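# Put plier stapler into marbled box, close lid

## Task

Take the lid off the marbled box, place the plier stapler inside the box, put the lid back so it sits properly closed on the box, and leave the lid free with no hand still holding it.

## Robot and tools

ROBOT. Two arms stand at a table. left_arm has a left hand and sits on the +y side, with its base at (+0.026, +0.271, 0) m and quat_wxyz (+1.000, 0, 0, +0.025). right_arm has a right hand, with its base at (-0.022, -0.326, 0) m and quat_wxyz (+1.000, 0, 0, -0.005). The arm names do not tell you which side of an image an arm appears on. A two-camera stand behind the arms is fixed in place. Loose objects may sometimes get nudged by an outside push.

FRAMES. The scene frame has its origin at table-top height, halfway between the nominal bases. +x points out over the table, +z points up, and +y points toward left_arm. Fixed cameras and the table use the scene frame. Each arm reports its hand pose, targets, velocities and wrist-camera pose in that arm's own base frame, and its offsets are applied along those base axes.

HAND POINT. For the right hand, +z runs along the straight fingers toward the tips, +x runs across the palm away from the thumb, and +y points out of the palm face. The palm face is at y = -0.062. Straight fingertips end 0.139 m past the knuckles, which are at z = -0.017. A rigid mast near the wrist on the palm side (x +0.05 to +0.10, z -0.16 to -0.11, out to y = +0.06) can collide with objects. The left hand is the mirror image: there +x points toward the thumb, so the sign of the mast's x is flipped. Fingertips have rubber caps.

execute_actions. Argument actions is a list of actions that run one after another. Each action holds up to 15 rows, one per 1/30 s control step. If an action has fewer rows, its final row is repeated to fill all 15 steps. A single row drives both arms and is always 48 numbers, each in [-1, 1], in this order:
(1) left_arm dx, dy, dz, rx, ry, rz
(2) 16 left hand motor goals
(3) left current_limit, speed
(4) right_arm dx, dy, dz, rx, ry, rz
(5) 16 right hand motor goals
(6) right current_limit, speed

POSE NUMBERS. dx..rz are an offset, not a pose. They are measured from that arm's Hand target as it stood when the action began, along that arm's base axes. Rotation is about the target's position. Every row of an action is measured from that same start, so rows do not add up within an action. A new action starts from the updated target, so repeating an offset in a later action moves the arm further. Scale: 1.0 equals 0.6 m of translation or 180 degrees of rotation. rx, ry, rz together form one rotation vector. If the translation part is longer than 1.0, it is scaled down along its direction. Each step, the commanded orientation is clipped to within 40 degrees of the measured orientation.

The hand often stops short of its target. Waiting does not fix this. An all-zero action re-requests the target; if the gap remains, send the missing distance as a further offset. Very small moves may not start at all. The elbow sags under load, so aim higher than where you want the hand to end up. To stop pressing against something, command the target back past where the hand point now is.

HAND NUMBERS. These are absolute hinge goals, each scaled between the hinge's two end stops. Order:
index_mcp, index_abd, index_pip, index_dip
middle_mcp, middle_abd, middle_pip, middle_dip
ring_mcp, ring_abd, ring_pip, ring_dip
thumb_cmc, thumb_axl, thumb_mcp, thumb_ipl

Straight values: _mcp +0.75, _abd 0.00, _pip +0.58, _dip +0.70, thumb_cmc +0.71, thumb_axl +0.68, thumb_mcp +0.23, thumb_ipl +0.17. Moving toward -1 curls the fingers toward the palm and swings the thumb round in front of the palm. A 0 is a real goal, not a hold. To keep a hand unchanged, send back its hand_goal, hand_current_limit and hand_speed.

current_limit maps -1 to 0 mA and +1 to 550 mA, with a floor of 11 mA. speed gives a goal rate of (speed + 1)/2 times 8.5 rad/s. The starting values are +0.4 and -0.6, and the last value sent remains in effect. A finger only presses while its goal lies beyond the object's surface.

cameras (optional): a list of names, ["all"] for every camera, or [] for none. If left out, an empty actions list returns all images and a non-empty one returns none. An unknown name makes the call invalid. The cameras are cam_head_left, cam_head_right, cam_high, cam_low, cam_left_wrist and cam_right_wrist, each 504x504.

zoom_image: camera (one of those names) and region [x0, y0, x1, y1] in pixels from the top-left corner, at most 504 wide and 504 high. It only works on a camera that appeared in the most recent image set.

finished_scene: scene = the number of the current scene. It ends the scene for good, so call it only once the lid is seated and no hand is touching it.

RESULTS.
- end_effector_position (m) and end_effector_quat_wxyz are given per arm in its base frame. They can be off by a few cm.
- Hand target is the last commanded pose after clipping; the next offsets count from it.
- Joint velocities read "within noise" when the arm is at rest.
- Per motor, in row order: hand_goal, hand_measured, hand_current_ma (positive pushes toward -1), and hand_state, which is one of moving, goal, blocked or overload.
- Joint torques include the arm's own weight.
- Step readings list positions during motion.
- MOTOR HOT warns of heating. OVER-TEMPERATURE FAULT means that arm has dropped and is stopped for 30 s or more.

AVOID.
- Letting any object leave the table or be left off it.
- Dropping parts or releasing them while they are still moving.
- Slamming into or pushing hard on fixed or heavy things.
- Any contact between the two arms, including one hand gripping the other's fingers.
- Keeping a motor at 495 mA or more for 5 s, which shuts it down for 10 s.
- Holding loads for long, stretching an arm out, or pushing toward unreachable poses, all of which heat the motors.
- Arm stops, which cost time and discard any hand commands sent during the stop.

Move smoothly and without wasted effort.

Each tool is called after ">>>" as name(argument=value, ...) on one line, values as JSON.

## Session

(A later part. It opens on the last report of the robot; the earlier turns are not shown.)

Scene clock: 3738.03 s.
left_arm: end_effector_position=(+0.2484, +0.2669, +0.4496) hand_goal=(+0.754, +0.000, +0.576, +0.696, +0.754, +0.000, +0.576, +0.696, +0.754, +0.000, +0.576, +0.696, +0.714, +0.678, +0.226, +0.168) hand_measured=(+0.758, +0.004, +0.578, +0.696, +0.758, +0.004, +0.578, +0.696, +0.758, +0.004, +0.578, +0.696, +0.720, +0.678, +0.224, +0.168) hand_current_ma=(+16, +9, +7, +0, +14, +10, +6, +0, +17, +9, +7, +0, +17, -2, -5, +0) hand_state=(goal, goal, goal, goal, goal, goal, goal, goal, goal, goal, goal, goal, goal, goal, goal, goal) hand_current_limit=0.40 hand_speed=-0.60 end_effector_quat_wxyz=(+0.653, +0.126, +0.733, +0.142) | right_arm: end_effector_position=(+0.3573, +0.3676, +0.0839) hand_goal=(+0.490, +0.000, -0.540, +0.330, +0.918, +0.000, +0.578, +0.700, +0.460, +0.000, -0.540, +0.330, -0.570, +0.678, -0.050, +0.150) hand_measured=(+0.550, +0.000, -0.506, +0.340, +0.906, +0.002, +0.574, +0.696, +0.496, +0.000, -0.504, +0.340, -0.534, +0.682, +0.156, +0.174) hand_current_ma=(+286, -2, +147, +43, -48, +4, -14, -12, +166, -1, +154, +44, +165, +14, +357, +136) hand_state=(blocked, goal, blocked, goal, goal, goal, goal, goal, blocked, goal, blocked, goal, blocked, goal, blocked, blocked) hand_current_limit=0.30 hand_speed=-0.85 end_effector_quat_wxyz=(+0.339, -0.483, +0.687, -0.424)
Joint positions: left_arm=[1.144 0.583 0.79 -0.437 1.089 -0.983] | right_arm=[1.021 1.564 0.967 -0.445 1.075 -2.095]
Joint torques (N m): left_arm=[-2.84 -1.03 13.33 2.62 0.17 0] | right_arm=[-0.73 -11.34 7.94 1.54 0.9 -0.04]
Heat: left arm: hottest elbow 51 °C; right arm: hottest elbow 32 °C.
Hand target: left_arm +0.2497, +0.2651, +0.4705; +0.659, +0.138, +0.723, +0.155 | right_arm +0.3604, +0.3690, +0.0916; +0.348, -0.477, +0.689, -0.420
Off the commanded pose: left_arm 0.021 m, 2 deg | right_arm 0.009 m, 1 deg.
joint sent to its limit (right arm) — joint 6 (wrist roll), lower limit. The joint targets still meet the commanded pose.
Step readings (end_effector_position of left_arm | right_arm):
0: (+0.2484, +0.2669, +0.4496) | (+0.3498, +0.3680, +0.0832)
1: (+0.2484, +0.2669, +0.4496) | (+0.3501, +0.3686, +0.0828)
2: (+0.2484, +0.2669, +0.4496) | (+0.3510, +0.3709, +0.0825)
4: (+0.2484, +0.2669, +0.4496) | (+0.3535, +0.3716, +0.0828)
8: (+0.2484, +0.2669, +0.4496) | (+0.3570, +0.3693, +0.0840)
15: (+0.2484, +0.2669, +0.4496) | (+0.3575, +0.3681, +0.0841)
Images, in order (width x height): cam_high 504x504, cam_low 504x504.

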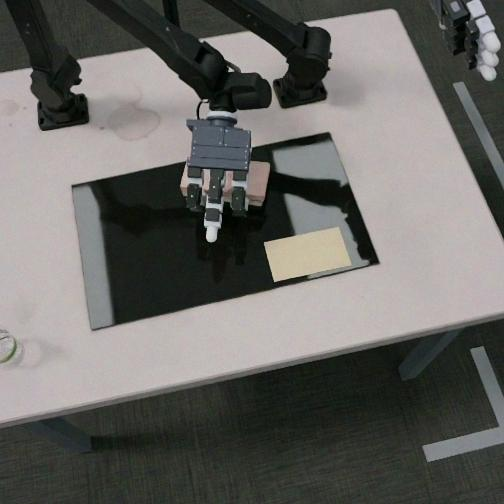

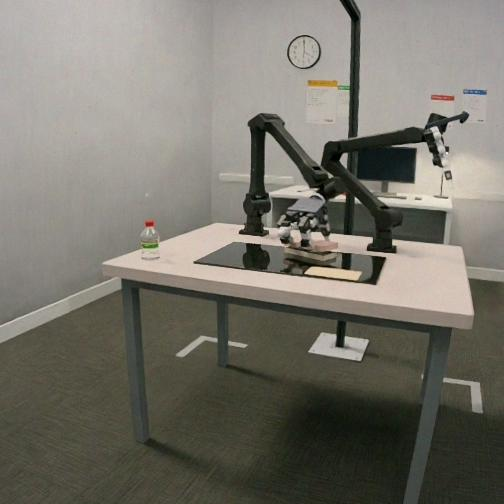

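>>> execute_actions(actions=[], cameras=["cam_high","cam_low","cam_right_wrist"])

>>> zoom_image(camera="cam_high", region=[170, 145, 280, 255])

>>> zoom_image(camera="cam_low", region=[270, 220, 350, 300])

Scene clock: 3785.43 s.
left_arm: end_effector_position=(+0.2484, +0.2669, +0.4496) hand_goal=(+0.754, +0.000, +0.576, +0.696, +0.754, +0.000, +0.576, +0.696, +0.754, +0.000, +0.576, +0.696, +0.714, +0.678, +0.226, +0.168) hand_measured=(+0.758, +0.004, +0.578, +0.696, +0.758, +0.004, +0.578, +0.696, +0.758, +0.004, +0.578, +0.696, +0.720, +0.678, +0.224, +0.168) hand_current_ma=(+16, +9, +7, +0, +14, +10, +6, +0, +17, +9, +7, +0, +17, -2, -5, +0) hand_state=(goal, goal, goal, goal, goal, goal, goal, goal, goal, goal, goal, goal, goal, goal, goal, goal) hand_current_limit=0.40 hand_speed=-0.60 end_effector_quat_wxyz=(+0.653, +0.126, +0.733, +0.142) | right_arm: end_effector_position=(+0.3573, +0.3676, +0.0838) hand_goal=(+0.490, +0.000, -0.540, +0.330, +0.918, +0.000, +0.578, +0.700, +0.460, +0.000, -0.540, +0.330, -0.570, +0.678, -0.050, +0.150) hand_measured=(+0.550, +0.000, -0.506, +0.340, +0.906, +0.002, +0.574, +0.696, +0.496, +0.000, -0.504, +0.340, -0.534, +0.682, +0.156, +0.174) hand_current_ma=(+286, -2, +147, +43, -48, +4, -14, -12, +166, -1, +154, +44, +165, +14, +357, +136) hand_state=(blocked, goal, blocked, goal, goal, goal, goal, goal, blocked, goal, blocked, goal, blocked, goal, blocked, blocked) hand_current_limit=0.30 hand_speed=-0.85 end_effector_quat_wxyz=(+0.339, -0.483, +0.687, -0.424)
Joint positions: left_arm=[1.144 0.583 0.79 -0.437 1.089 -0.983] | right_arm=[1.021 1.564 0.967 -0.445 1.075 -2.096]
Joint velocities: within noise
Joint torques (N m): left_arm=[-3.14 -1.08 13.35 2.62 0.15 -0.03] | right_arm=[-0.73 -11.22 7.95 1.44 0.89 -0.01]
Heat: left arm: hottest elbow 51 °C; right arm: hottest elbow 31 °C.
Hand target: left_arm +0.2497, +0.2651, +0.4705; +0.659, +0.138, +0.723, +0.155 | right_arm +0.3604, +0.3689, +0.0916; +0.348, -0.478, +0.689, -0.420
Off the commanded pose: left_arm 0.021 m, 2 deg | right_arm 0.009 m, 1 deg.
camera_calibration:
cam_right_wrist: T_world_to_cam=[[0.0215346, 0.854578, -0.518876, -0.244804], [-0.317647, 0.497953, 0.806934, -0.187505], [0.947965, 0.147442, 0.282177, -0.292853], [0, 0, 0, 1]] pos_world=[0.223326, 0.345752, 0.106918]
Images, in order (width x height): cam_high 504x504, cam_low 504x504, cam_right_wrist 504x504.

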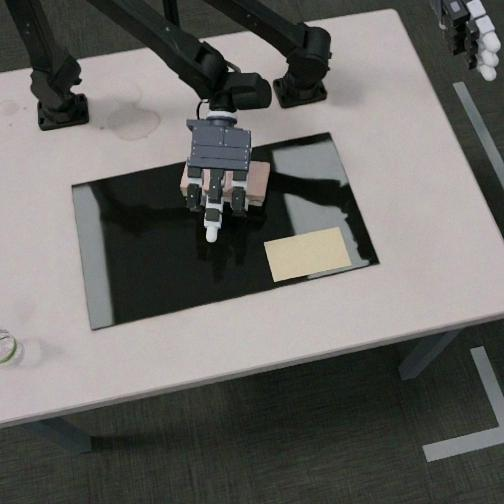

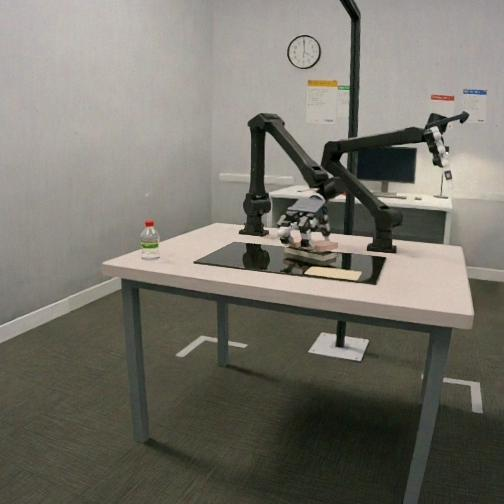

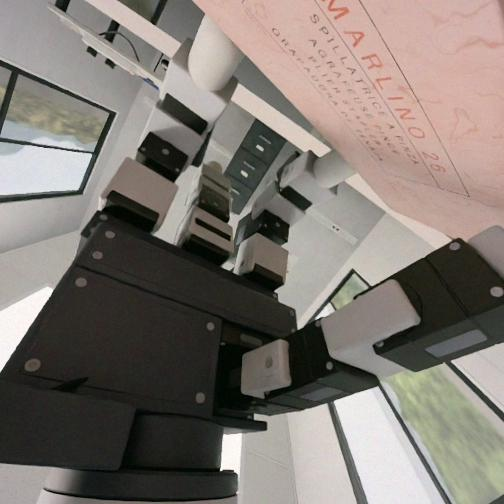

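Scaled by 4.582.

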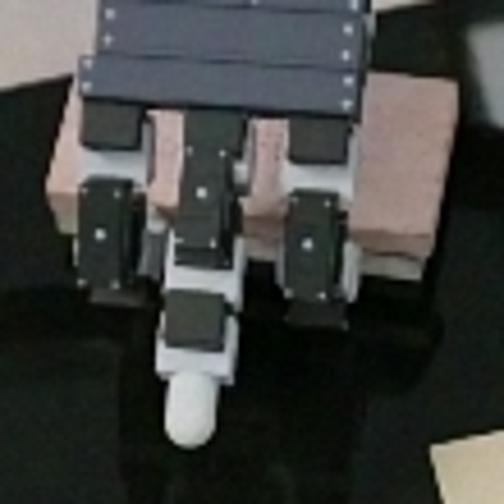

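Scaled by 6.300.

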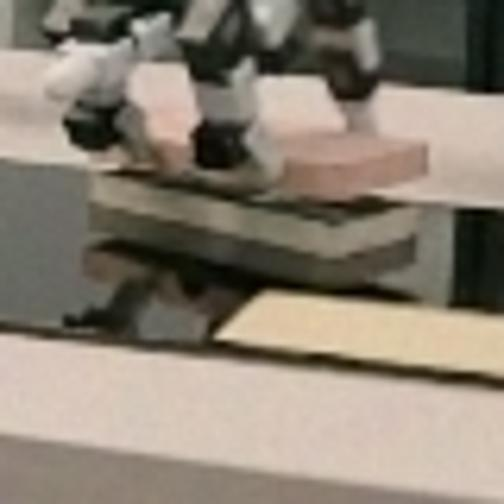

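>>> execute_actions(actions=[[[0,0,0,0,0,0,0.754,0,0.576,0.696,0.754,0,0.576,0.696,0.754,0,0.576,0.696,0.714,0.678,0.226,0.168,0.4,-0.6,-0.007,-0.004,-0.008,0,0,-0.005,0.49,0,-0.54,0.33,0.917,0,0.577,0.7,0.46,0,-0.54,0.33,-0.571,0.678,-0.05,0.15,0.3,-0.85]]], cameras=["cam_high","cam_low"])

>>> zoom_image(camera="cam_high", region=[240, 155, 295, 210])

>>> zoom_image(camera="cam_high", region=[170, 155, 225, 210])

>>> zoom_image(camera="cam_low", region=[275, 225, 345, 295])

Scene clock: 3854.00 s.
left_arm: end_effector_position=(+0.2484, +0.2669, +0.4496) hand_goal=(+0.754, +0.000, +0.576, +0.696, +0.754, +0.000, +0.576, +0.696, +0.754, +0.000, +0.576, +0.696, +0.714, +0.678, +0.226, +0.168) hand_measured=(+0.758, +0.004, +0.578, +0.696, +0.758, +0.004, +0.578, +0.696, +0.758, +0.004, +0.578, +0.696, +0.720, +0.678, +0.224, +0.168) hand_current_ma=(+16, +9, +7, +0, +14, +10, +6, +0, +17, +9, +7, +0, +17, -2, -5, +0) hand_state=(goal, goal, goal, goal, goal, goal, goal, goal, goal, goal, goal, goal, goal, goal, goal, goal) hand_current_limit=0.40 hand_speed=-0.60 end_effector_quat_wxyz=(+0.653, +0.126, +0.733, +0.142) | right_arm: end_effector_position=(+0.3573, +0.3662, +0.0824) hand_goal=(+0.490, +0.000, -0.540, +0.330, +0.918, +0.000, +0.578, +0.700, +0.460, +0.000, -0.540, +0.330, -0.570, +0.678, -0.050, +0.150) hand_measured=(+0.550, +0.000, -0.506, +0.340, +0.906, +0.002, +0.574, +0.696, +0.496, +0.000, -0.504, +0.340, -0.534, +0.682, +0.156, +0.174) hand_current_ma=(+286, -2, +147, +43, -48, +4, -14, -12, +166, -1, +154, +44, +165, +14, +358, +136) hand_state=(blocked, goal, blocked, goal, goal, goal, goal, goal, blocked, goal, blocked, goal, blocked, goal, blocked, blocked) hand_current_limit=0.30 hand_speed=-0.85 end_effector_quat_wxyz=(+0.342, -0.475, +0.691, -0.423)
Joint positions: left_arm=[1.144 0.583 0.79 -0.437 1.089 -0.983] | right_arm=[1.021 1.564 0.961 -0.445 1.081 -2.072]
Joint torques (N m): left_arm=[-3.25 0.15 13.23 2.51 0.15 0.01] | right_arm=[-0.15 -10.81 8.01 0.43 1.15 0.1]
Heat: left arm: hottest elbow 51 °C; right arm: hottest elbow 31 °C.
Hand target: left_arm +0.2497, +0.2651, +0.4705; +0.659, +0.138, +0.723, +0.155 | right_arm +0.3562, +0.3665, +0.0867; +0.345, -0.472, +0.692, -0.423
Off the commanded pose: left_arm 0.021 m, 2 deg | right_arm 0.005 m, 1 deg.
Step readings (end_effector_position of left_arm | right_arm):
0: (+0.2484, +0.2669, +0.4496) | (+0.3573, +0.3676, +0.0838)
1: (+0.2484, +0.2669, +0.4496) | (+0.3574, +0.3673, +0.0837)
2: (+0.2484, +0.2669, +0.4496) | (+0.3577, +0.3670, +0.0838)
4: (+0.2484, +0.2669, +0.4496) | (+0.3575, +0.3664, +0.0832)
8: (+0.2484, +0.2669, +0.4496) | (+0.3571, +0.3659, +0.0822)
15: (+0.2484, +0.2669, +0.4496) | (+0.3573, +0.3662, +0.0823)
Images, in order (width x height): cam_high 504x504, cam_low 504x504.

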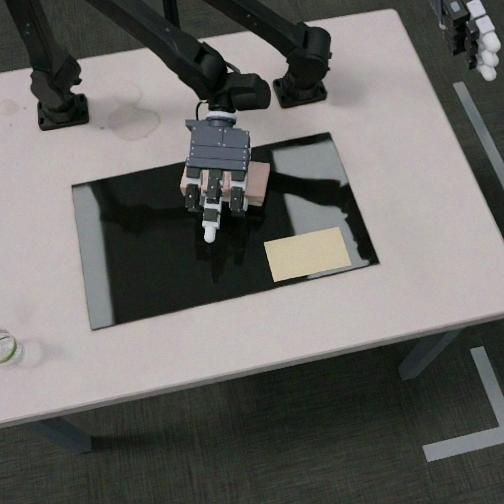

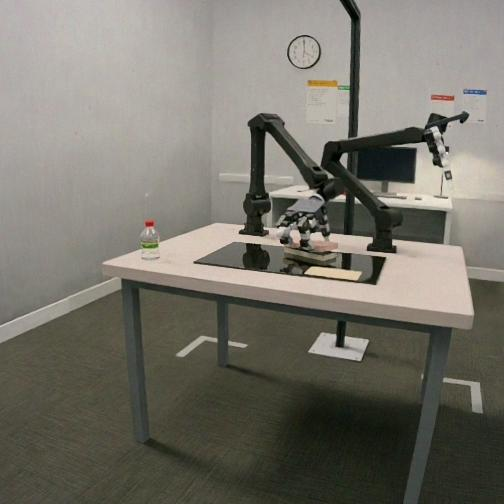

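Scaled by 9.164.

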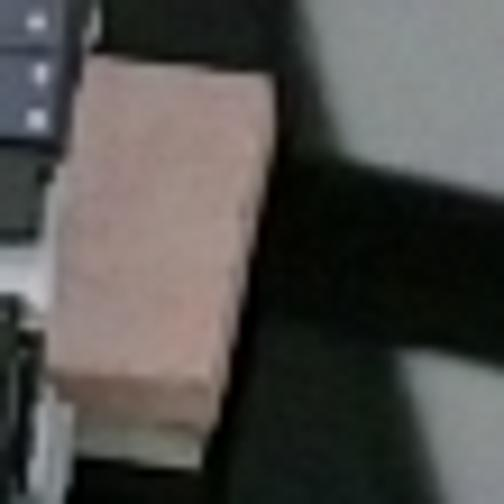

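Scaled by 9.164.

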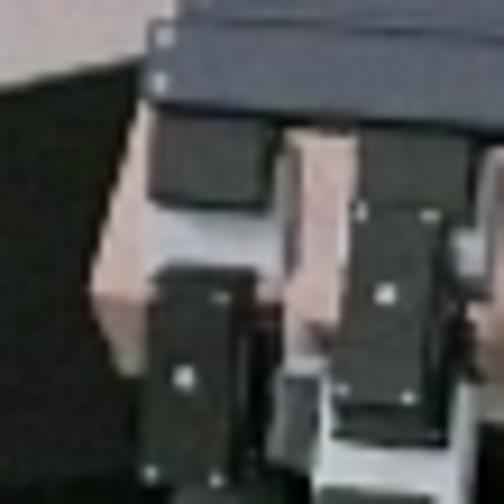

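Scaled by 7.200.

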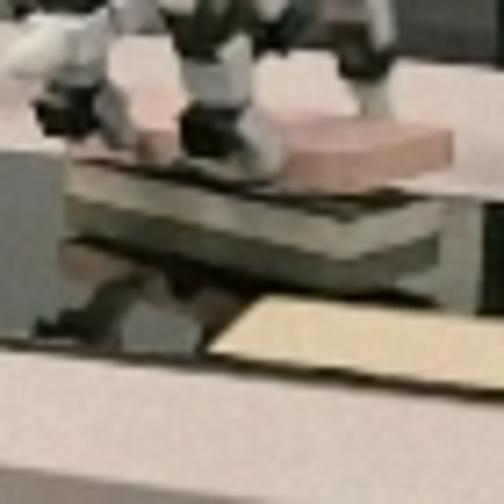

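>>> execute_actions(actions=[[[0,0,0,0,0,0,0.754,0,0.576,0.696,0.754,0,0.576,0.696,0.754,0,0.576,0.696,0.714,0.678,0.226,0.168,0.4,-0.6,-0.008,-0.001,-0.006,0,0,-0.002,0.49,0,-0.54,0.33,0.917,0,0.577,0.7,0.46,0,-0.54,0.33,-0.571,0.678,-0.05,0.15,0.3,-0.85]]], cameras=[])

Scene clock: 3887.53 s.
left_arm: end_effector_position=(+0.2484, +0.2669, +0.4496) hand_goal=(+0.754, +0.000, +0.576, +0.696, +0.754, +0.000, +0.576, +0.696, +0.754, +0.000, +0.576, +0.696, +0.714, +0.678, +0.226, +0.168) hand_measured=(+0.758, +0.004, +0.578, +0.696, +0.758, +0.004, +0.578, +0.696, +0.758, +0.004, +0.578, +0.696, +0.720, +0.678, +0.224, +0.168) hand_current_ma=(+16, +9, +7, +0, +14, +10, +6, +0, +17, +9, +7, +0, +17, -2, -5, +0) hand_state=(goal, goal, goal, goal, goal, goal, goal, goal, goal, goal, goal, goal, goal, goal, goal, goal) hand_current_limit=0.40 hand_speed=-0.60 end_effector_quat_wxyz=(+0.653, +0.126, +0.733, +0.142) | right_arm: end_effector_position=(+0.3543, +0.3643, +0.0801) hand_goal=(+0.490, +0.000, -0.540, +0.330, +0.918, +0.000, +0.578, +0.700, +0.460, +0.000, -0.540, +0.330, -0.570, +0.678, -0.050, +0.150) hand_measured=(+0.550, +0.000, -0.506, +0.340, +0.906, +0.002, +0.574, +0.696, +0.496, +0.000, -0.504, +0.340, -0.534, +0.682, +0.156, +0.174) hand_current_ma=(+286, -2, +147, +43, -48, +4, -14, -12, +166, -1, +154, +44, +165, +14, +357, +136) hand_state=(blocked, goal, blocked, goal, goal, goal, goal, goal, blocked, goal, blocked, goal, blocked, goal, blocked, blocked) hand_current_limit=0.30 hand_speed=-0.85 end_effector_quat_wxyz=(+0.341, -0.470, +0.694, -0.425)
Joint positions: left_arm=[1.144 0.583 0.79 -0.437 1.089 -0.983] | right_arm=[1.026 1.564 0.955 -0.461 1.089 -2.043]
Joint torques (N m): left_arm=[-2.9 -0.32 13.18 2.5 0.12 -0.07] | right_arm=[0.21 -10.52 7.88 0.28 1.16 0.12]
Heat: left arm: hottest elbow 51 °C; right arm: hottest elbow 30 °C.
Hand target: left_arm +0.2497, +0.2651, +0.4705; +0.659, +0.138, +0.723, +0.155 | right_arm +0.3514, +0.3659, +0.0831; +0.344, -0.470, +0.694, -0.424
Off the commanded pose: left_arm 0.021 m, 2 deg | right_arm 0.005 m, 0 deg.
Step readings (end_effector_position of left_arm | right_arm):
0: (+0.2484, +0.2669, +0.4496) | (+0.3573, +0.3663, +0.0824)
1: (+0.2484, +0.2669, +0.4496) | (+0.3571, +0.3658, +0.0822)
2: (+0.2484, +0.2669, +0.4496) | (+0.3567, +0.3654, +0.0822)
4: (+0.2484, +0.2669, +0.4496) | (+0.3555, +0.3648, +0.0814)
8: (+0.2484, +0.2669, +0.4496) | (+0.3543, +0.3638, +0.0800)
15: (+0.2484, +0.2669, +0.4496) | (+0.3544, +0.3641, +0.0801)
No camera images: "cameras" was empty.

>>> execute_actions(actions=[[[0,0,0,0,0,0,0.754,0,0.576,0.696,0.754,0,0.576,0.696,0.754,0,0.576,0.696,0.714,0.678,0.226,0.168,0.4,-0.6,0,0.0005,-0.008,0,0,0,0.49,0,-0.54,0.33,0.917,0,0.577,0.7,0.46,0,-0.54,0.33,-0.571,0.678,-0.05,0.15,0.3,-0.85]]], cameras=["cam_high","cam_low"])

>>> zoom_image(camera="cam_high", region=[240, 155, 295, 210])

>>> zoom_image(camera="cam_high", region=[170, 155, 225, 210])

>>> zoom_image(camera="cam_low", region=[275, 225, 345, 295])

Scene clock: 3903.90 s.
left_arm: end_effector_position=(+0.2484, +0.2669, +0.4496) hand_goal=(+0.754, +0.000, +0.576, +0.696, +0.754, +0.000, +0.576, +0.696, +0.754, +0.000, +0.576, +0.696, +0.714, +0.678, +0.226, +0.168) hand_measured=(+0.758, +0.004, +0.578, +0.696, +0.758, +0.004, +0.578, +0.696, +0.758, +0.004, +0.578, +0.696, +0.720, +0.678, +0.224, +0.168) hand_current_ma=(+16, +9, +7, +0, +14, +10, +6, +0, +17, +9, +7, +0, +17, -2, -5, +0) hand_state=(goal, goal, goal, goal, goal, goal, goal, goal, goal, goal, goal, goal, goal, goal, goal, goal) hand_current_limit=0.40 hand_speed=-0.60 end_effector_quat_wxyz=(+0.653, +0.126, +0.733, +0.142) | right_arm: end_effector_position=(+0.3537, +0.3631, +0.0788) hand_goal=(+0.490, +0.000, -0.540, +0.330, +0.918, +0.000, +0.578, +0.700, +0.460, +0.000, -0.540, +0.330, -0.570, +0.678, -0.050, +0.150) hand_measured=(+0.550, +0.000, -0.506, +0.340, +0.906, +0.002, +0.574, +0.696, +0.496, +0.000, -0.504, +0.340, -0.534, +0.682, +0.156, +0.174) hand_current_ma=(+286, -2, +147, +43, -48, +4, -14, -12, +166, -1, +154, +44, +165, +14, +357, +136) hand_state=(blocked, goal, blocked, goal, goal, goal, goal, goal, blocked, goal, blocked, goal, blocked, goal, blocked, blocked) hand_current_limit=0.30 hand_speed=-0.85 end_effector_quat_wxyz=(+0.340, -0.471, +0.694, -0.425)
Joint positions: left_arm=[1.144 0.583 0.79 -0.437 1.089 -0.983] | right_arm=[1.026 1.564 0.952 -0.461 1.089 -2.041]
Joint torques (N m): left_arm=[-2.84 -0.97 13.31 2.28 0.12 0] | right_arm=[0.38 -10.05 7.82 0.83 1.16 0.16]
Heat: left arm: hottest elbow 51 °C; right arm: hottest elbow 30 °C.
Hand target: left_arm +0.2497, +0.2651, +0.4705; +0.659, +0.138, +0.723, +0.155 | right_arm +0.3515, +0.3663, +0.0784; +0.344, -0.470, +0.694, -0.424
Off the commanded pose: left_arm 0.021 m, 2 deg | right_arm 0.004 m, 0 deg.
Step readings (end_effector_position of left_arm | right_arm):
0: (+0.2484, +0.2669, +0.4496) | (+0.3543, +0.3643, +0.0801)
1: (+0.2484, +0.2669, +0.4496) | (+0.3543, +0.3642, +0.0800)
2: (+0.2484, +0.2669, +0.4496) | (+0.3542, +0.3640, +0.0799)
4: (+0.2484, +0.2669, +0.4496) | (+0.3540, +0.3636, +0.0794)
8: (+0.2484, +0.2669, +0.4496) | (+0.3536, +0.3631, +0.0788)
15: (+0.2484, +0.2669, +0.4496) | (+0.3537, +0.3631, +0.0788)
Images, in order (width x height): cam_high 504x504, cam_low 504x504.

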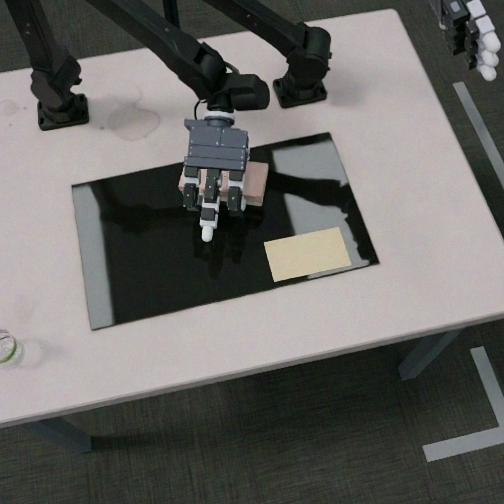

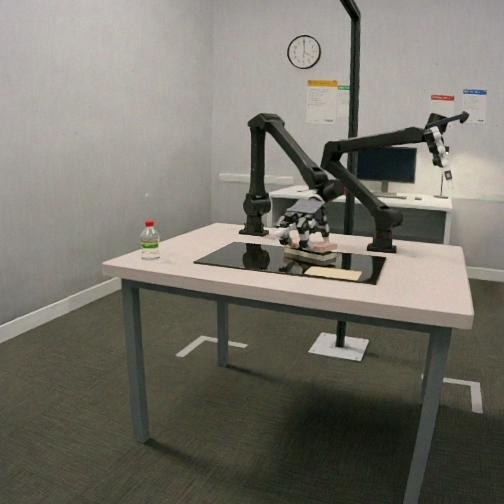

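Scaled by 9.164.

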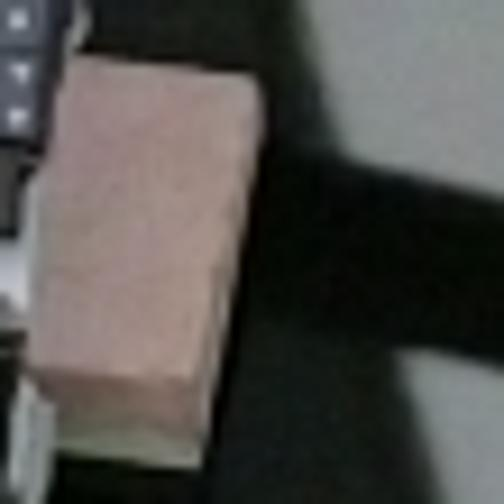

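Scaled by 9.164.

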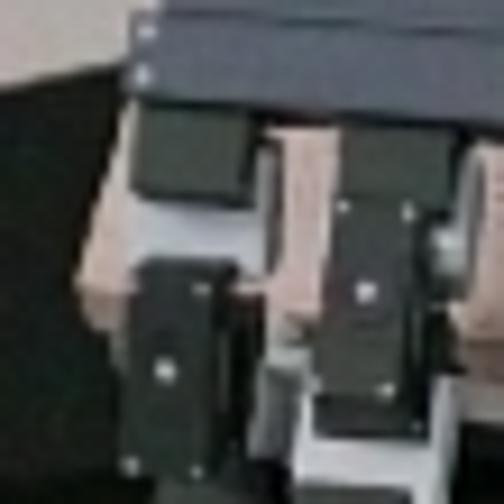

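Scaled by 7.200.

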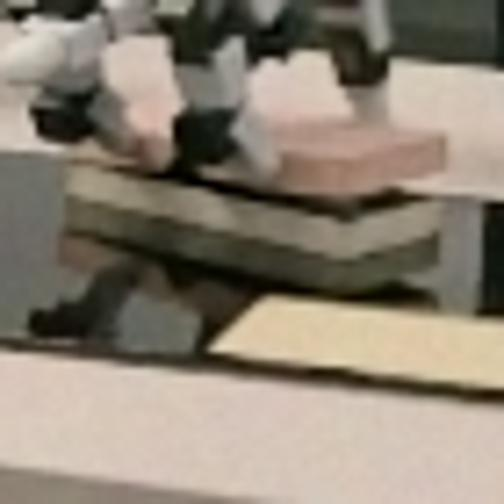

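>>> execute_actions(actions=[[[0,0,0,0,0,0,0.754,0,0.576,0.696,0.754,0,0.576,0.696,0.754,0,0.576,0.696,0.714,0.678,0.226,0.168,0.4,-0.6,0.001,0.006,-0.004,0,0,-0.003,0.49,0,-0.54,0.33,0.917,0,0.577,0.7,0.46,0,-0.54,0.33,-0.571,0.678,-0.05,0.15,0.3,-0.85]]], cameras=[])

Scene clock: 3923.30 s.
left_arm: end_effector_position=(+0.2484, +0.2669, +0.4496) hand_goal=(+0.754, +0.000, +0.576, +0.696, +0.754, +0.000, +0.576, +0.696, +0.754, +0.000, +0.576, +0.696, +0.714, +0.678, +0.226, +0.168) hand_measured=(+0.758, +0.004, +0.578, +0.696, +0.758, +0.004, +0.578, +0.696, +0.758, +0.004, +0.578, +0.696, +0.720, +0.678, +0.224, +0.168) hand_current_ma=(+16, +9, +7, +0, +14, +10, +6, +0, +17, +9, +7, +0, +17, -2, -5, +0) hand_state=(goal, goal, goal, goal, goal, goal, goal, goal, goal, goal, goal, goal, goal, goal, goal, goal) hand_current_limit=0.40 hand_speed=-0.60 end_effector_quat_wxyz=(+0.653, +0.126, +0.733, +0.142) | right_arm: end_effector_position=(+0.3525, +0.3632, +0.0765) hand_goal=(+0.490, +0.000, -0.540, +0.330, +0.918, +0.000, +0.578, +0.700, +0.460, +0.000, -0.540, +0.330, -0.570, +0.678, -0.050, +0.150) hand_measured=(+0.550, +0.000, -0.506, +0.340, +0.906, +0.002, +0.574, +0.696, +0.496, +0.000, -0.508, +0.340, -0.534, +0.682, +0.156, +0.174) hand_current_ma=(+286, -2, +147, +44, -48, +4, -14, -12, +166, -1, +142, +44, +165, +14, +358, +137) hand_state=(blocked, goal, blocked, goal, goal, goal, goal, goal, blocked, goal, blocked, goal, blocked, goal, blocked, blocked) hand_current_limit=0.30 hand_speed=-0.85 end_effector_quat_wxyz=(+0.340, -0.467, +0.696, -0.427)
Joint positions: left_arm=[1.144 0.583 0.79 -0.437 1.089 -0.983] | right_arm=[1.031 1.57 0.952 -0.471 1.098 -2.021]
Joint torques (N m): left_arm=[-3.31 -0.73 13.12 2.48 0.15 -0.03] | right_arm=[0.32 -9.41 9.07 0.36 1.06 0.21]
Heat: left arm: hottest elbow 51 °C; right arm: hottest elbow 31 °C.
Hand target: left_arm +0.2497, +0.2651, +0.4705; +0.659, +0.138, +0.723, +0.155 | right_arm +0.3520, +0.3700, +0.0760; +0.342, -0.467, +0.696, -0.425
Off the commanded pose: left_arm 0.021 m, 2 deg | right_arm 0.007 m, 0 deg.
Step readings (end_effector_position of left_arm | right_arm):
0: (+0.2484, +0.2669, +0.4496) | (+0.3537, +0.3631, +0.0788)
1: (+0.2484, +0.2669, +0.4496) | (+0.3536, +0.3631, +0.0788)
2: (+0.2484, +0.2669, +0.4496) | (+0.3534, +0.3631, +0.0787)
4: (+0.2484, +0.2669, +0.4496) | (+0.3527, +0.3634, +0.0778)
8: (+0.2484, +0.2669, +0.4496) | (+0.3526, +0.3632, +0.0765)
15: (+0.2484, +0.2669, +0.4496) | (+0.3525, +0.3632, +0.0765)
No camera images: "cameras" was empty.

>>> execute_actions(actions=[[[0,0,0,0,0,0,0.754,0,0.576,0.696,0.754,0,0.576,0.696,0.754,0,0.576,0.696,0.714,0.678,0.226,0.168,0.4,-0.6,0.002,0.003,0.002,0,0,0,0.49,0,-0.54,0.33,0.917,0,0.577,0.7,0.46,0,-0.54,0.33,-0.571,0.678,-0.05,0.15,0.3,-0.85]]], cameras=["cam_high","cam_low"])

>>> zoom_image(camera="cam_high", region=[240, 155, 295, 210])

>>> zoom_image(camera="cam_high", region=[170, 155, 225, 210])

>>> zoom_image(camera="cam_low", region=[275, 225, 345, 295])

Scene clock: 3936.37 s.
left_arm: end_effector_position=(+0.2484, +0.2669, +0.4496) hand_goal=(+0.754, +0.000, +0.576, +0.696, +0.754, +0.000, +0.576, +0.696, +0.754, +0.000, +0.576, +0.696, +0.714, +0.678, +0.226, +0.168) hand_measured=(+0.758, +0.004, +0.578, +0.696, +0.758, +0.004, +0.578, +0.696, +0.758, +0.004, +0.578, +0.696, +0.720, +0.678, +0.224, +0.168) hand_current_ma=(+16, +9, +7, +0, +14, +10, +6, +0, +17, +9, +7, +0, +17, -2, -5, +0) hand_state=(goal, goal, goal, goal, goal, goal, goal, goal, goal, goal, goal, goal, goal, goal, goal, goal) hand_current_limit=0.40 hand_speed=-0.60 end_effector_quat_wxyz=(+0.653, +0.126, +0.733, +0.142) | right_arm: end_effector_position=(+0.3522, +0.3628, +0.0761) hand_goal=(+0.490, +0.000, -0.540, +0.330, +0.918, +0.000, +0.578, +0.700, +0.460, +0.000, -0.540, +0.330, -0.570, +0.678, -0.050, +0.150) hand_measured=(+0.550, +0.000, -0.506, +0.340, +0.906, +0.002, +0.574, +0.696, +0.496, +0.000, -0.508, +0.340, -0.534, +0.682, +0.156, +0.174) hand_current_ma=(+286, -2, +147, +44, -48, +4, -14, -12, +166, -1, +142, +44, +165, +14, +358, +137) hand_state=(blocked, goal, blocked, goal, goal, goal, goal, goal, blocked, goal, blocked, goal, blocked, goal, blocked, blocked) hand_current_limit=0.30 hand_speed=-0.85 end_effector_quat_wxyz=(+0.339, -0.467, +0.696, -0.427)
Joint positions: left_arm=[1.144 0.583 0.79 -0.437 1.089 -0.983] | right_arm=[1.031 1.57 0.952 -0.474 1.098 -2.019]
Joint torques (N m): left_arm=[-3.02 -1.38 13.23 2.5 0.14 -0.05] | right_arm=[0.44 -9.17 9.68 0.28 1.06 0.18]
Heat: left arm: hottest elbow 51 °C; right arm: hottest elbow 31 °C.
Hand target: left_arm +0.2497, +0.2651, +0.4705; +0.659, +0.138, +0.723, +0.155 | right_arm +0.3532, +0.3718, +0.0772; +0.342, -0.467, +0.696, -0.425
Off the commanded pose: left_arm 0.021 m, 2 deg | right_arm 0.009 m, 0 deg.
Step readings (end_effector_position of left_arm | right_arm):
0: (+0.2484, +0.2669, +0.4496) | (+0.3525, +0.3632, +0.0765)
1: (+0.2484, +0.2669, +0.4496) | (+0.3524, +0.3631, +0.0765)
2: (+0.2484, +0.2669, +0.4496) | (+0.3523, +0.3630, +0.0764)
4: (+0.2484, +0.2669, +0.4496) | (+0.3522, +0.3628, +0.0761)
8: (+0.2484, +0.2669, +0.4496) | (+0.3522, +0.3627, +0.0761)
15: (+0.2484, +0.2669, +0.4496) | (+0.3522, +0.3628, +0.0761)
Images, in order (width x height): cam_high 504x504, cam_low 504x504.

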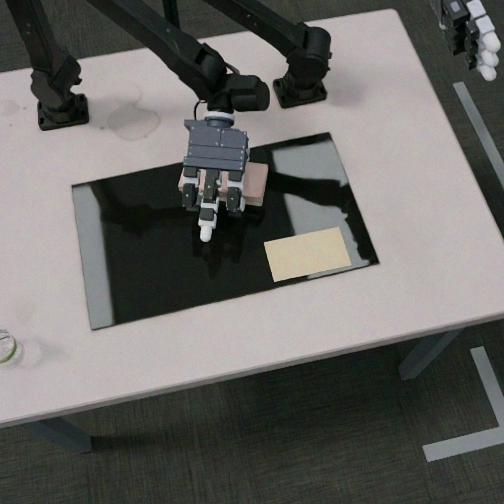

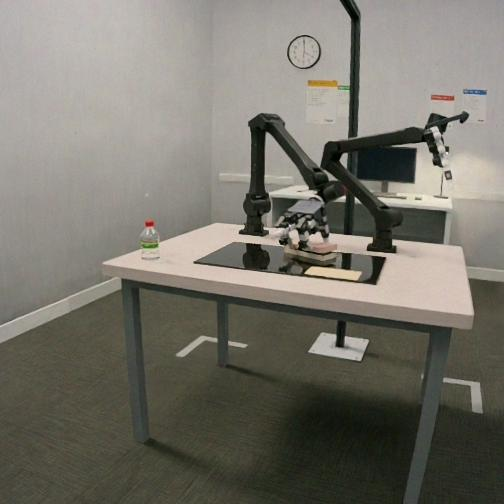

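Scaled by 9.164.

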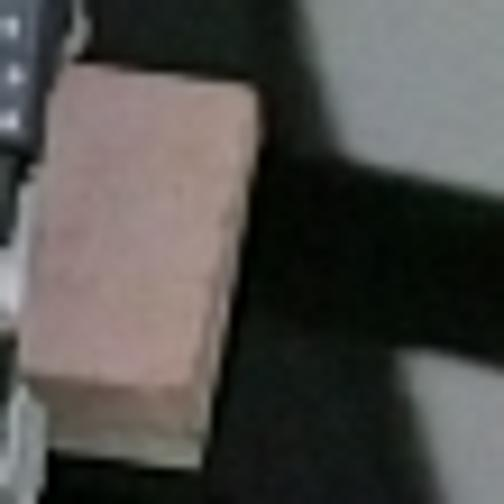

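Scaled by 9.164.

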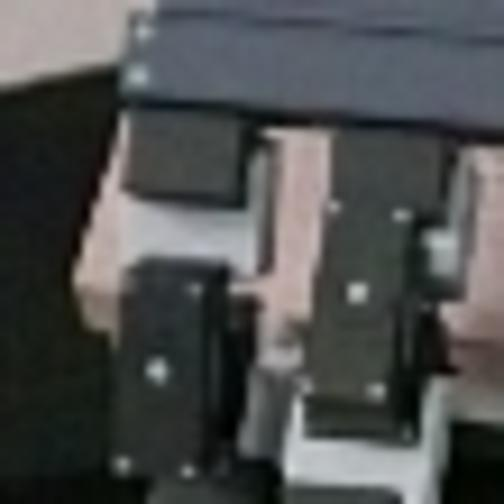

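Scaled by 7.200.

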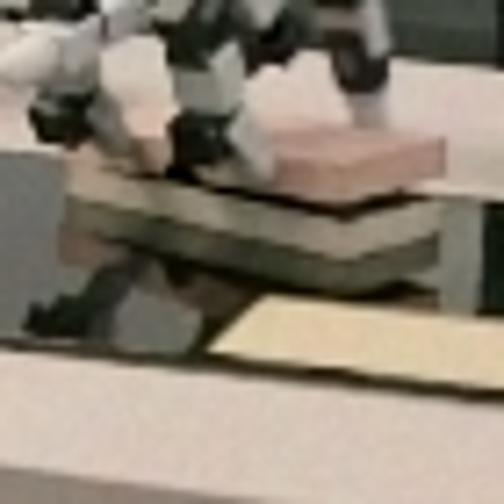

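>>> execute_actions(actions=[[[0,0,0,0,0,0,0.754,0,0.576,0.696,0.754,0,0.576,0.696,0.754,0,0.576,0.696,0.714,0.678,0.226,0.168,0.4,-0.6,0.004,0.005,0.004,0.01,0,0,0.49,0,-0.54,0.33,0.917,0,0.577,0.7,0.46,0,-0.54,0.33,-0.571,0.678,-0.05,0.15,0.3,-0.85]]], cameras=[])

Scene clock: 3961.80 s.
left_arm: end_effector_position=(+0.2484, +0.2669, +0.4496) hand_goal=(+0.754, +0.000, +0.576, +0.696, +0.754, +0.000, +0.576, +0.696, +0.754, +0.000, +0.576, +0.696, +0.714, +0.678, +0.226, +0.168) hand_measured=(+0.758, +0.004, +0.578, +0.696, +0.758, +0.004, +0.578, +0.696, +0.758, +0.004, +0.578, +0.696, +0.720, +0.678, +0.224, +0.168) hand_current_ma=(+16, +9, +7, +0, +14, +10, +6, +0, +17, +9, +7, +0, +17, -2, -5, +0) hand_state=(goal, goal, goal, goal, goal, goal, goal, goal, goal, goal, goal, goal, goal, goal, goal, goal) hand_current_limit=0.40 hand_speed=-0.60 end_effector_quat_wxyz=(+0.653, +0.126, +0.733, +0.142) | right_arm: end_effector_position=(+0.3512, +0.3640, +0.0751) hand_goal=(+0.490, +0.000, -0.540, +0.330, +0.918, +0.000, +0.578, +0.700, +0.460, +0.000, -0.540, +0.330, -0.570, +0.678, -0.050, +0.150) hand_measured=(+0.546, +0.000, -0.506, +0.342, +0.906, +0.002, +0.574, +0.696, +0.496, +0.000, -0.512, +0.336, -0.534, +0.682, +0.158, +0.174) hand_current_ma=(+271, -2, +147, +47, -48, +4, -14, -12, +166, -1, +118, +23, +165, +16, +358, +141) hand_state=(blocked, goal, blocked, goal, goal, goal, goal, goal, blocked, goal, blocked, goal, blocked, goal, blocked, blocked) hand_current_limit=0.30 hand_speed=-0.85 end_effector_quat_wxyz=(+0.339, -0.469, +0.697, -0.423)
Joint positions: left_arm=[1.144 0.583 0.79 -0.437 1.089 -0.983] | right_arm=[1.031 1.57 0.952 -0.474 1.088 -2.019]
Joint torques (N m): left_arm=[-2.43 -0.62 13.39 2.67 0.15 -0.07] | right_arm=[-0.26 -9.47 9.55 1.06 0.72 0.2]
Heat: left arm: hottest elbow 51 °C; right arm: hottest elbow 32 °C.
Hand target: left_arm +0.2497, +0.2651, +0.4705; +0.659, +0.138, +0.723, +0.155 | right_arm +0.3556, +0.3748, +0.0796; +0.349, -0.461, +0.703, -0.414
Off the commanded pose: left_arm 0.021 m, 2 deg | right_arm 0.012 m, 2 deg.
Step readings (end_effector_position of left_arm | right_arm):
0: (+0.2484, +0.2669, +0.4496) | (+0.3522, +0.3628, +0.0761)
1: (+0.2484, +0.2669, +0.4496) | (+0.3519, +0.3631, +0.0758)
2: (+0.2484, +0.2669, +0.4496) | (+0.3514, +0.3637, +0.0753)
4: (+0.2484, +0.2669, +0.4496) | (+0.3512, +0.3639, +0.0752)
8: (+0.2484, +0.2669, +0.4496) | (+0.3512, +0.3640, +0.0751)
15: (+0.2484, +0.2669, +0.4496) | (+0.3512, +0.3640, +0.0751)
No camera images: "cameras" was empty.

>>> execute_actions(actions=[[[0,0,0,0,0,0,0.754,0,0.576,0.696,0.754,0,0.576,0.696,0.754,0,0.576,0.696,0.714,0.678,0.226,0.168,0.4,-0.6,0.003,0.003,0.006,-0.004,0,0,0.49,0,-0.54,0.33,0.917,0,0.577,0.7,0.46,0,-0.54,0.33,-0.571,0.678,-0.05,0.15,0.3,-0.85]]], cameras=[])

Scene clock: 3970.13 s.
left_arm: end_effector_position=(+0.2484, +0.2669, +0.4496) hand_goal=(+0.754, +0.000, +0.576, +0.696, +0.754, +0.000, +0.576, +0.696, +0.754, +0.000, +0.576, +0.696, +0.714, +0.678, +0.226, +0.168) hand_measured=(+0.758, +0.004, +0.578, +0.696, +0.758, +0.004, +0.578, +0.696, +0.758, +0.004, +0.578, +0.696, +0.720, +0.678, +0.224, +0.168) hand_current_ma=(+16, +9, +7, +0, +14, +10, +6, +0, +17, +9, +7, +0, +17, -2, -5, +0) hand_state=(goal, goal, goal, goal, goal, goal, goal, goal, goal, goal, goal, goal, goal, goal, goal, goal) hand_current_limit=0.40 hand_speed=-0.60 end_effector_quat_wxyz=(+0.653, +0.126, +0.733, +0.142) | right_arm: end_effector_position=(+0.3512, +0.3640, +0.0751) hand_goal=(+0.490, +0.000, -0.540, +0.330, +0.918, +0.000, +0.578, +0.700, +0.460, +0.000, -0.540, +0.330, -0.570, +0.678, -0.050, +0.150) hand_measured=(+0.546, +0.000, -0.506, +0.342, +0.906, +0.002, +0.574, +0.696, +0.496, +0.000, -0.512, +0.336, -0.534, +0.682, +0.158, +0.174) hand_current_ma=(+271, -2, +147, +47, -48, +4, -14, -12, +166, -1, +118, +23, +165, +16, +358, +141) hand_state=(blocked, goal, blocked, goal, goal, goal, goal, goal, blocked, goal, blocked, goal, blocked, goal, blocked, blocked) hand_current_limit=0.30 hand_speed=-0.85 end_effector_quat_wxyz=(+0.339, -0.469, +0.697, -0.423)
Joint positions: left_arm=[1.144 0.583 0.79 -0.437 1.089 -0.983] | right_arm=[1.031 1.57 0.952 -0.474 1.088 -2.019]
Joint torques (N m): left_arm=[-3.02 -0.44 13.34 2.51 0.16 0.02] | right_arm=[-0.26 -9.52 11.08 0.32 0.98 0.17]
Heat: left arm: hottest elbow 51 °C; right arm: hottest elbow 32 °C.
Hand target: left_arm +0.2497, +0.2651, +0.4705; +0.659, +0.138, +0.723, +0.155 | right_arm +0.3574, +0.3766, +0.0832; +0.346, -0.463, +0.700, -0.419
Off the commanded pose: left_arm 0.021 m, 2 deg | right_arm 0.016 m, 1 deg.
Step readings (end_effector_position of left_arm | right_arm):
0: (+0.2484, +0.2669, +0.4496) | (+0.3512, +0.3640, +0.0751)
1: (+0.2484, +0.2669, +0.4496) | (+0.3512, +0.3640, +0.0751)
2: (+0.2484, +0.2669, +0.4496) | (+0.3512, +0.3640, +0.0751)
4: (+0.2484, +0.2669, +0.4496) | (+0.3512, +0.3640, +0.0751)
8: (+0.2484, +0.2669, +0.4496) | (+0.3512, +0.3640, +0.0751)
15: (+0.2484, +0.2669, +0.4496) | (+0.3512, +0.3640, +0.0751)
No camera images: "cameras" was empty.

>>> execute_actions(actions=[[[0,0,0,0,0,0,0.754,0,0.576,0.696,0.754,0,0.576,0.696,0.754,0,0.576,0.696,0.714,0.678,0.226,0.168,0.4,-0.6,0.003,0.001,0.004,0,0,0,0.49,0,-0.54,0.33,0.917,0,0.577,0.7,0.46,0,-0.54,0.33,-0.571,0.678,-0.05,0.15,0.3,-0.85]]], cameras=[])

Scene clock: 3977.37 s.
left_arm: end_effector_position=(+0.2484, +0.2669, +0.4496) hand_goal=(+0.754, +0.000, +0.576, +0.696, +0.754, +0.000, +0.576, +0.696, +0.754, +0.000, +0.576, +0.696, +0.714, +0.678, +0.226, +0.168) hand_measured=(+0.758, +0.004, +0.578, +0.696, +0.758, +0.004, +0.578, +0.696, +0.758, +0.004, +0.578, +0.696, +0.720, +0.678, +0.224, +0.168) hand_current_ma=(+16, +9, +7, +0, +14, +10, +6, +0, +17, +9, +7, +0, +17, -2, -5, +0) hand_state=(goal, goal, goal, goal, goal, goal, goal, goal, goal, goal, goal, goal, goal, goal, goal, goal) hand_current_limit=0.40 hand_speed=-0.60 end_effector_quat_wxyz=(+0.653, +0.126, +0.733, +0.142) | right_arm: end_effector_position=(+0.3511, +0.3638, +0.0750) hand_goal=(+0.490, +0.000, -0.540, +0.330, +0.918, +0.000, +0.578, +0.700, +0.460, +0.000, -0.540, +0.330, -0.570, +0.678, -0.050, +0.150) hand_measured=(+0.546, +0.000, -0.506, +0.342, +0.906, +0.002, +0.574, +0.696, +0.496, +0.000, -0.512, +0.336, -0.534, +0.682, +0.158, +0.174) hand_current_ma=(+271, -2, +147, +47, -48, +4, -14, -12, +166, -1, +118, +23, +165, +17, +358, +141) hand_state=(blocked, goal, blocked, goal, goal, goal, goal, goal, blocked, goal, blocked, goal, blocked, goal, blocked, blocked) hand_current_limit=0.30 hand_speed=-0.85 end_effector_quat_wxyz=(+0.338, -0.470, +0.697, -0.424)
Joint positions: left_arm=[1.144 0.583 0.79 -0.437 1.089 -0.983] | right_arm=[1.031 1.57 0.952 -0.475 1.088 -2.019]
Joint torques (N m): left_arm=[-3.02 -0.85 13.22 2.41 0.19 -0.03] | right_arm=[-0.62 -9.58 11.38 0.23 0.89 0.12]
Heat: left arm: hottest elbow 51 °C; right arm: hottest elbow 33 °C.
Hand target: left_arm +0.2497, +0.2651, +0.4705; +0.659, +0.138, +0.723, +0.155 | right_arm +0.3592, +0.3771, +0.0856; +0.346, -0.463, +0.700, -0.419
Off the commanded pose: left_arm 0.021 m, 2 deg | right_arm 0.019 m, 1 deg.
Step readings (end_effector_position of left_arm | right_arm):
0: (+0.2484, +0.2669, +0.4496) | (+0.3512, +0.3640, +0.0751)
1: (+0.2484, +0.2669, +0.4496) | (+0.3511, +0.3639, +0.0751)
2: (+0.2484, +0.2669, +0.4496) | (+0.3511, +0.3638, +0.0751)
4: (+0.2484, +0.2669, +0.4496) | (+0.3511, +0.3638, +0.0750)
8: (+0.2484, +0.2669, +0.4496) | (+0.3511, +0.3638, +0.0750)
15: (+0.2484, +0.2669, +0.4496) | (+0.3511, +0.3638, +0.0750)
No camera images: "cameras" was empty.

>>> execute_actions(actions=[[[0,0,0,0,0,0,0.754,0,0.576,0.696,0.754,0,0.576,0.696,0.754,0,0.576,0.696,0.714,0.678,0.226,0.168,0.4,-0.6,0,0,0.007,0,0,0,0.49,0,-0.54,0.33,0.917,0,0.577,0.7,0.46,0,-0.54,0.33,-0.571,0.678,-0.05,0.15,0.3,-0.85]]], cameras=[])

Scene clock: 3987.77 s.
left_arm: end_effector_position=(+0.2484, +0.2669, +0.4496) hand_goal=(+0.754, +0.000, +0.576, +0.696, +0.754, +0.000, +0.576, +0.696, +0.754, +0.000, +0.576, +0.696, +0.714, +0.678, +0.226, +0.168) hand_measured=(+0.758, +0.004, +0.578, +0.696, +0.758, +0.004, +0.578, +0.696, +0.758, +0.004, +0.578, +0.696, +0.720, +0.678, +0.224, +0.168) hand_current_ma=(+16, +9, +7, +0, +14, +10, +6, +0, +17, +9, +7, +0, +17, -2, -5, +0) hand_state=(goal, goal, goal, goal, goal, goal, goal, goal, goal, goal, goal, goal, goal, goal, goal, goal) hand_current_limit=0.40 hand_speed=-0.60 end_effector_quat_wxyz=(+0.653, +0.126, +0.733, +0.142) | right_arm: end_effector_position=(+0.3504, +0.3626, +0.0751) hand_goal=(+0.490, +0.000, -0.540, +0.330, +0.918, +0.000, +0.578, +0.700, +0.460, +0.000, -0.540, +0.330, -0.570, +0.678, -0.050, +0.150) hand_measured=(+0.546, +0.000, -0.506, +0.342, +0.906, +0.002, +0.574, +0.696, +0.496, +0.000, -0.512, +0.338, -0.534, +0.682, +0.158, +0.174) hand_current_ma=(+271, -2, +147, +47, -48, +4, -14, -12, +166, -1, +118, +34, +165, +17, +358, +141) hand_state=(blocked, goal, blocked, goal, goal, goal, goal, goal, blocked, goal, blocked, goal, blocked, goal, blocked, blocked) hand_current_limit=0.30 hand_speed=-0.85 end_effector_quat_wxyz=(+0.335, -0.472, +0.696, -0.425)
Joint positions: left_arm=[1.144 0.583 0.79 -0.437 1.089 -0.983] | right_arm=[1.031 1.57 0.955 -0.487 1.088 -2.019]
Joint torques (N m): left_arm=[-2.73 -0.73 13.18 2.55 0.16 -0.05] | right_arm=[0.67 -10.05 11.64 0.27 0.92 0.12]
Heat: left arm: hottest elbow 51 °C; right arm: hottest elbow 33 °C.
Hand target: left_arm +0.2497, +0.2651, +0.4705; +0.659, +0.138, +0.723, +0.155 | right_arm +0.3592, +0.3772, +0.0898; +0.346, -0.463, +0.700, -0.419
Off the commanded pose: left_arm 0.021 m, 2 deg | right_arm 0.022 m, 2 deg.
Step readings (end_effector_position of left_arm | right_arm):
0: (+0.2484, +0.2669, +0.4496) | (+0.3511, +0.3638, +0.0750)
1: (+0.2484, +0.2669, +0.4496) | (+0.3511, +0.3638, +0.0752)
2: (+0.2484, +0.2669, +0.4496) | (+0.3509, +0.3635, +0.0753)
4: (+0.2484, +0.2669, +0.4496) | (+0.3507, +0.3632, +0.0754)
8: (+0.2484, +0.2669, +0.4496) | (+0.3504, +0.3627, +0.0752)
15: (+0.2484, +0.2669, +0.4496) | (+0.3504, +0.3626, +0.0751)
No camera images: "cameras" was empty.

>>> zoom_image(camera="cam_low", region=[275, 225, 345, 295])

>>> execute_actions(actions=[[[0,0,0,0,0,0,0.754,0,0.576,0.696,0.754,0,0.576,0.696,0.754,0,0.576,0.696,0.714,0.678,0.226,0.168,0.4,-0.6,0.003,0.003,0.006,0,0,0,0.49,0,-0.54,0.33,0.917,0,0.577,0.7,0.46,0,-0.54,0.33,-0.571,0.678,-0.05,0.15,0.3,-0.85]]], cameras=["cam_high","cam_low"])

>>> zoom_image(camera="cam_low", region=[275, 225, 345, 295])

Scaled by 7.200.
This view is cut from an older image: the scene may have changed since it was taken.

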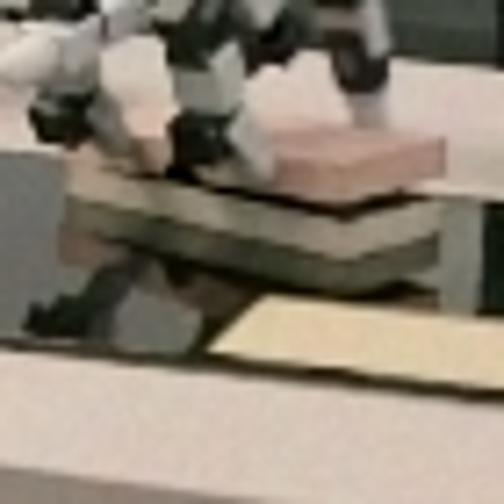

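Scene clock: 3996.10 s.
left_arm: end_effector_position=(+0.2484, +0.2669, +0.4496) hand_goal=(+0.754, +0.000, +0.576, +0.696, +0.754, +0.000, +0.576, +0.696, +0.754, +0.000, +0.576, +0.696, +0.714, +0.678, +0.226, +0.168) hand_measured=(+0.758, +0.004, +0.578, +0.696, +0.758, +0.004, +0.578, +0.696, +0.758, +0.004, +0.578, +0.696, +0.720, +0.678, +0.224, +0.168) hand_current_ma=(+16, +9, +7, +0, +14, +10, +6, +0, +17, +9, +7, +0, +17, -2, -5, +0) hand_state=(goal, goal, goal, goal, goal, goal, goal, goal, goal, goal, goal, goal, goal, goal, goal, goal) hand_current_limit=0.40 hand_speed=-0.60 end_effector_quat_wxyz=(+0.653, +0.126, +0.733, +0.142) | right_arm: end_effector_position=(+0.3520, +0.3656, +0.0792) hand_goal=(+0.490, +0.000, -0.540, +0.330, +0.918, +0.000, +0.578, +0.700, +0.460, +0.000, -0.540, +0.330, -0.570, +0.678, -0.050, +0.150) hand_measured=(+0.546, +0.000, -0.506, +0.342, +0.906, +0.002, +0.574, +0.696, +0.496, +0.000, -0.512, +0.338, -0.534, +0.682, +0.158, +0.174) hand_current_ma=(+271, -2, +147, +47, -48, +4, -14, -12, +166, -1, +118, +34, +165, +17, +357, +141) hand_state=(blocked, goal, blocked, goal, goal, goal, goal, goal, blocked, goal, blocked, goal, blocked, goal, blocked, blocked) hand_current_limit=0.30 hand_speed=-0.85 end_effector_quat_wxyz=(+0.336, -0.471, +0.696, -0.424)
Joint positions: left_arm=[1.144 0.583 0.79 -0.437 1.089 -0.983] | right_arm=[1.031 1.57 0.967 -0.496 1.088 -2.019]
Joint torques (N m): left_arm=[-2.2 0.26 13.19 2.7 0.16 -0.04] | right_arm=[-0.32 -10.05 11.67 0.24 0.93 0.09]
Heat: left arm: hottest elbow 51 °C; right arm: hottest elbow 33 °C.
Hand target: left_arm +0.2497, +0.2651, +0.4705; +0.659, +0.138, +0.723, +0.155 | right_arm +0.3610, +0.3789, +0.0934; +0.346, -0.463, +0.700, -0.419
Off the commanded pose: left_arm 0.021 m, 2 deg | right_arm 0.022 m, 2 deg.
Step readings (end_effector_position of left_arm | right_arm):
0: (+0.2484, +0.2669, +0.4496) | (+0.3504, +0.3626, +0.0751)
1: (+0.2484, +0.2669, +0.4496) | (+0.3504, +0.3628, +0.0754)
2: (+0.2484, +0.2669, +0.4496) | (+0.3504, +0.3628, +0.0757)
4: (+0.2484, +0.2669, +0.4496) | (+0.3508, +0.3636, +0.0768)
8: (+0.2484, +0.2669, +0.4496) | (+0.3519, +0.3655, +0.0789)
15: (+0.2484, +0.2669, +0.4496) | (+0.3520, +0.3656, +0.0792)
Images, in order (width x height): cam_high 504x504, cam_low 504x504.

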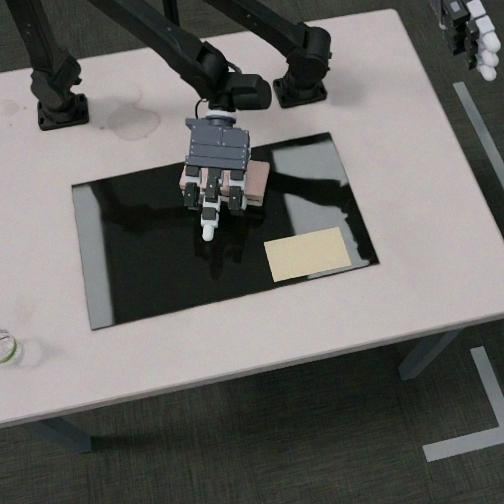

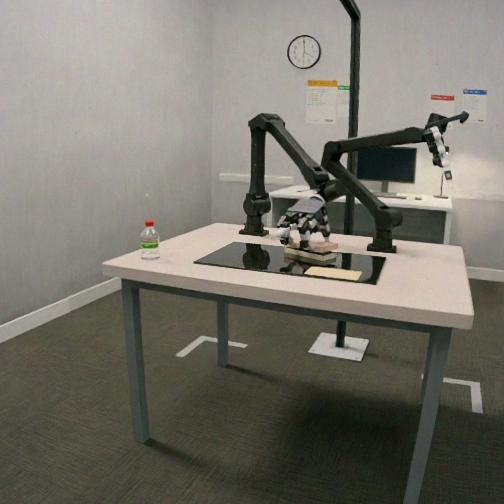

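Scaled by 7.200.

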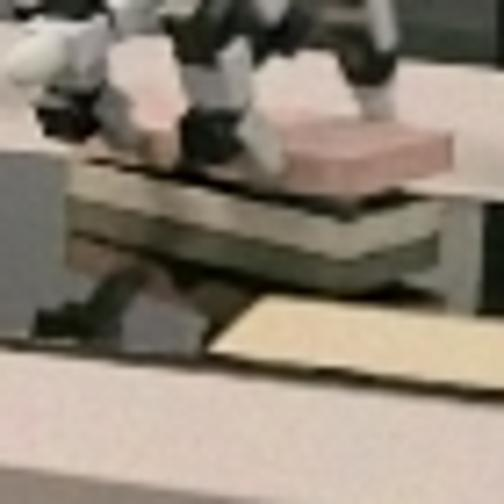

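>>> zoom_image(camera="cam_high", region=[240, 155, 295, 210])

>>> zoom_image(camera="cam_high", region=[170, 155, 225, 210])

Scaled by 9.164.

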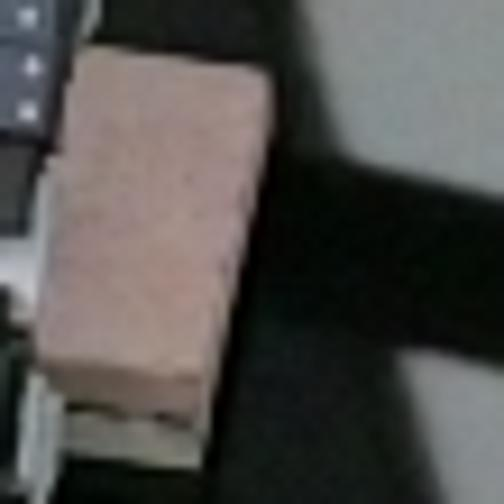

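Scaled by 9.164.

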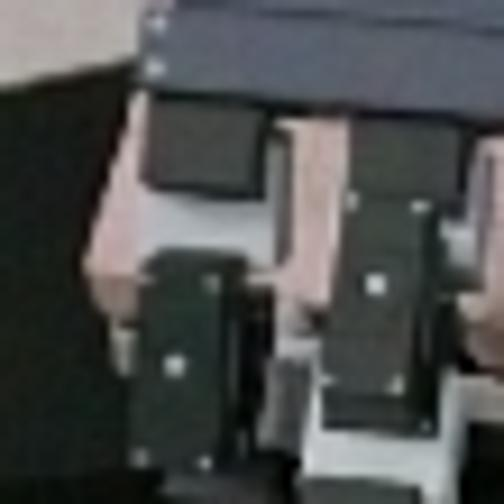

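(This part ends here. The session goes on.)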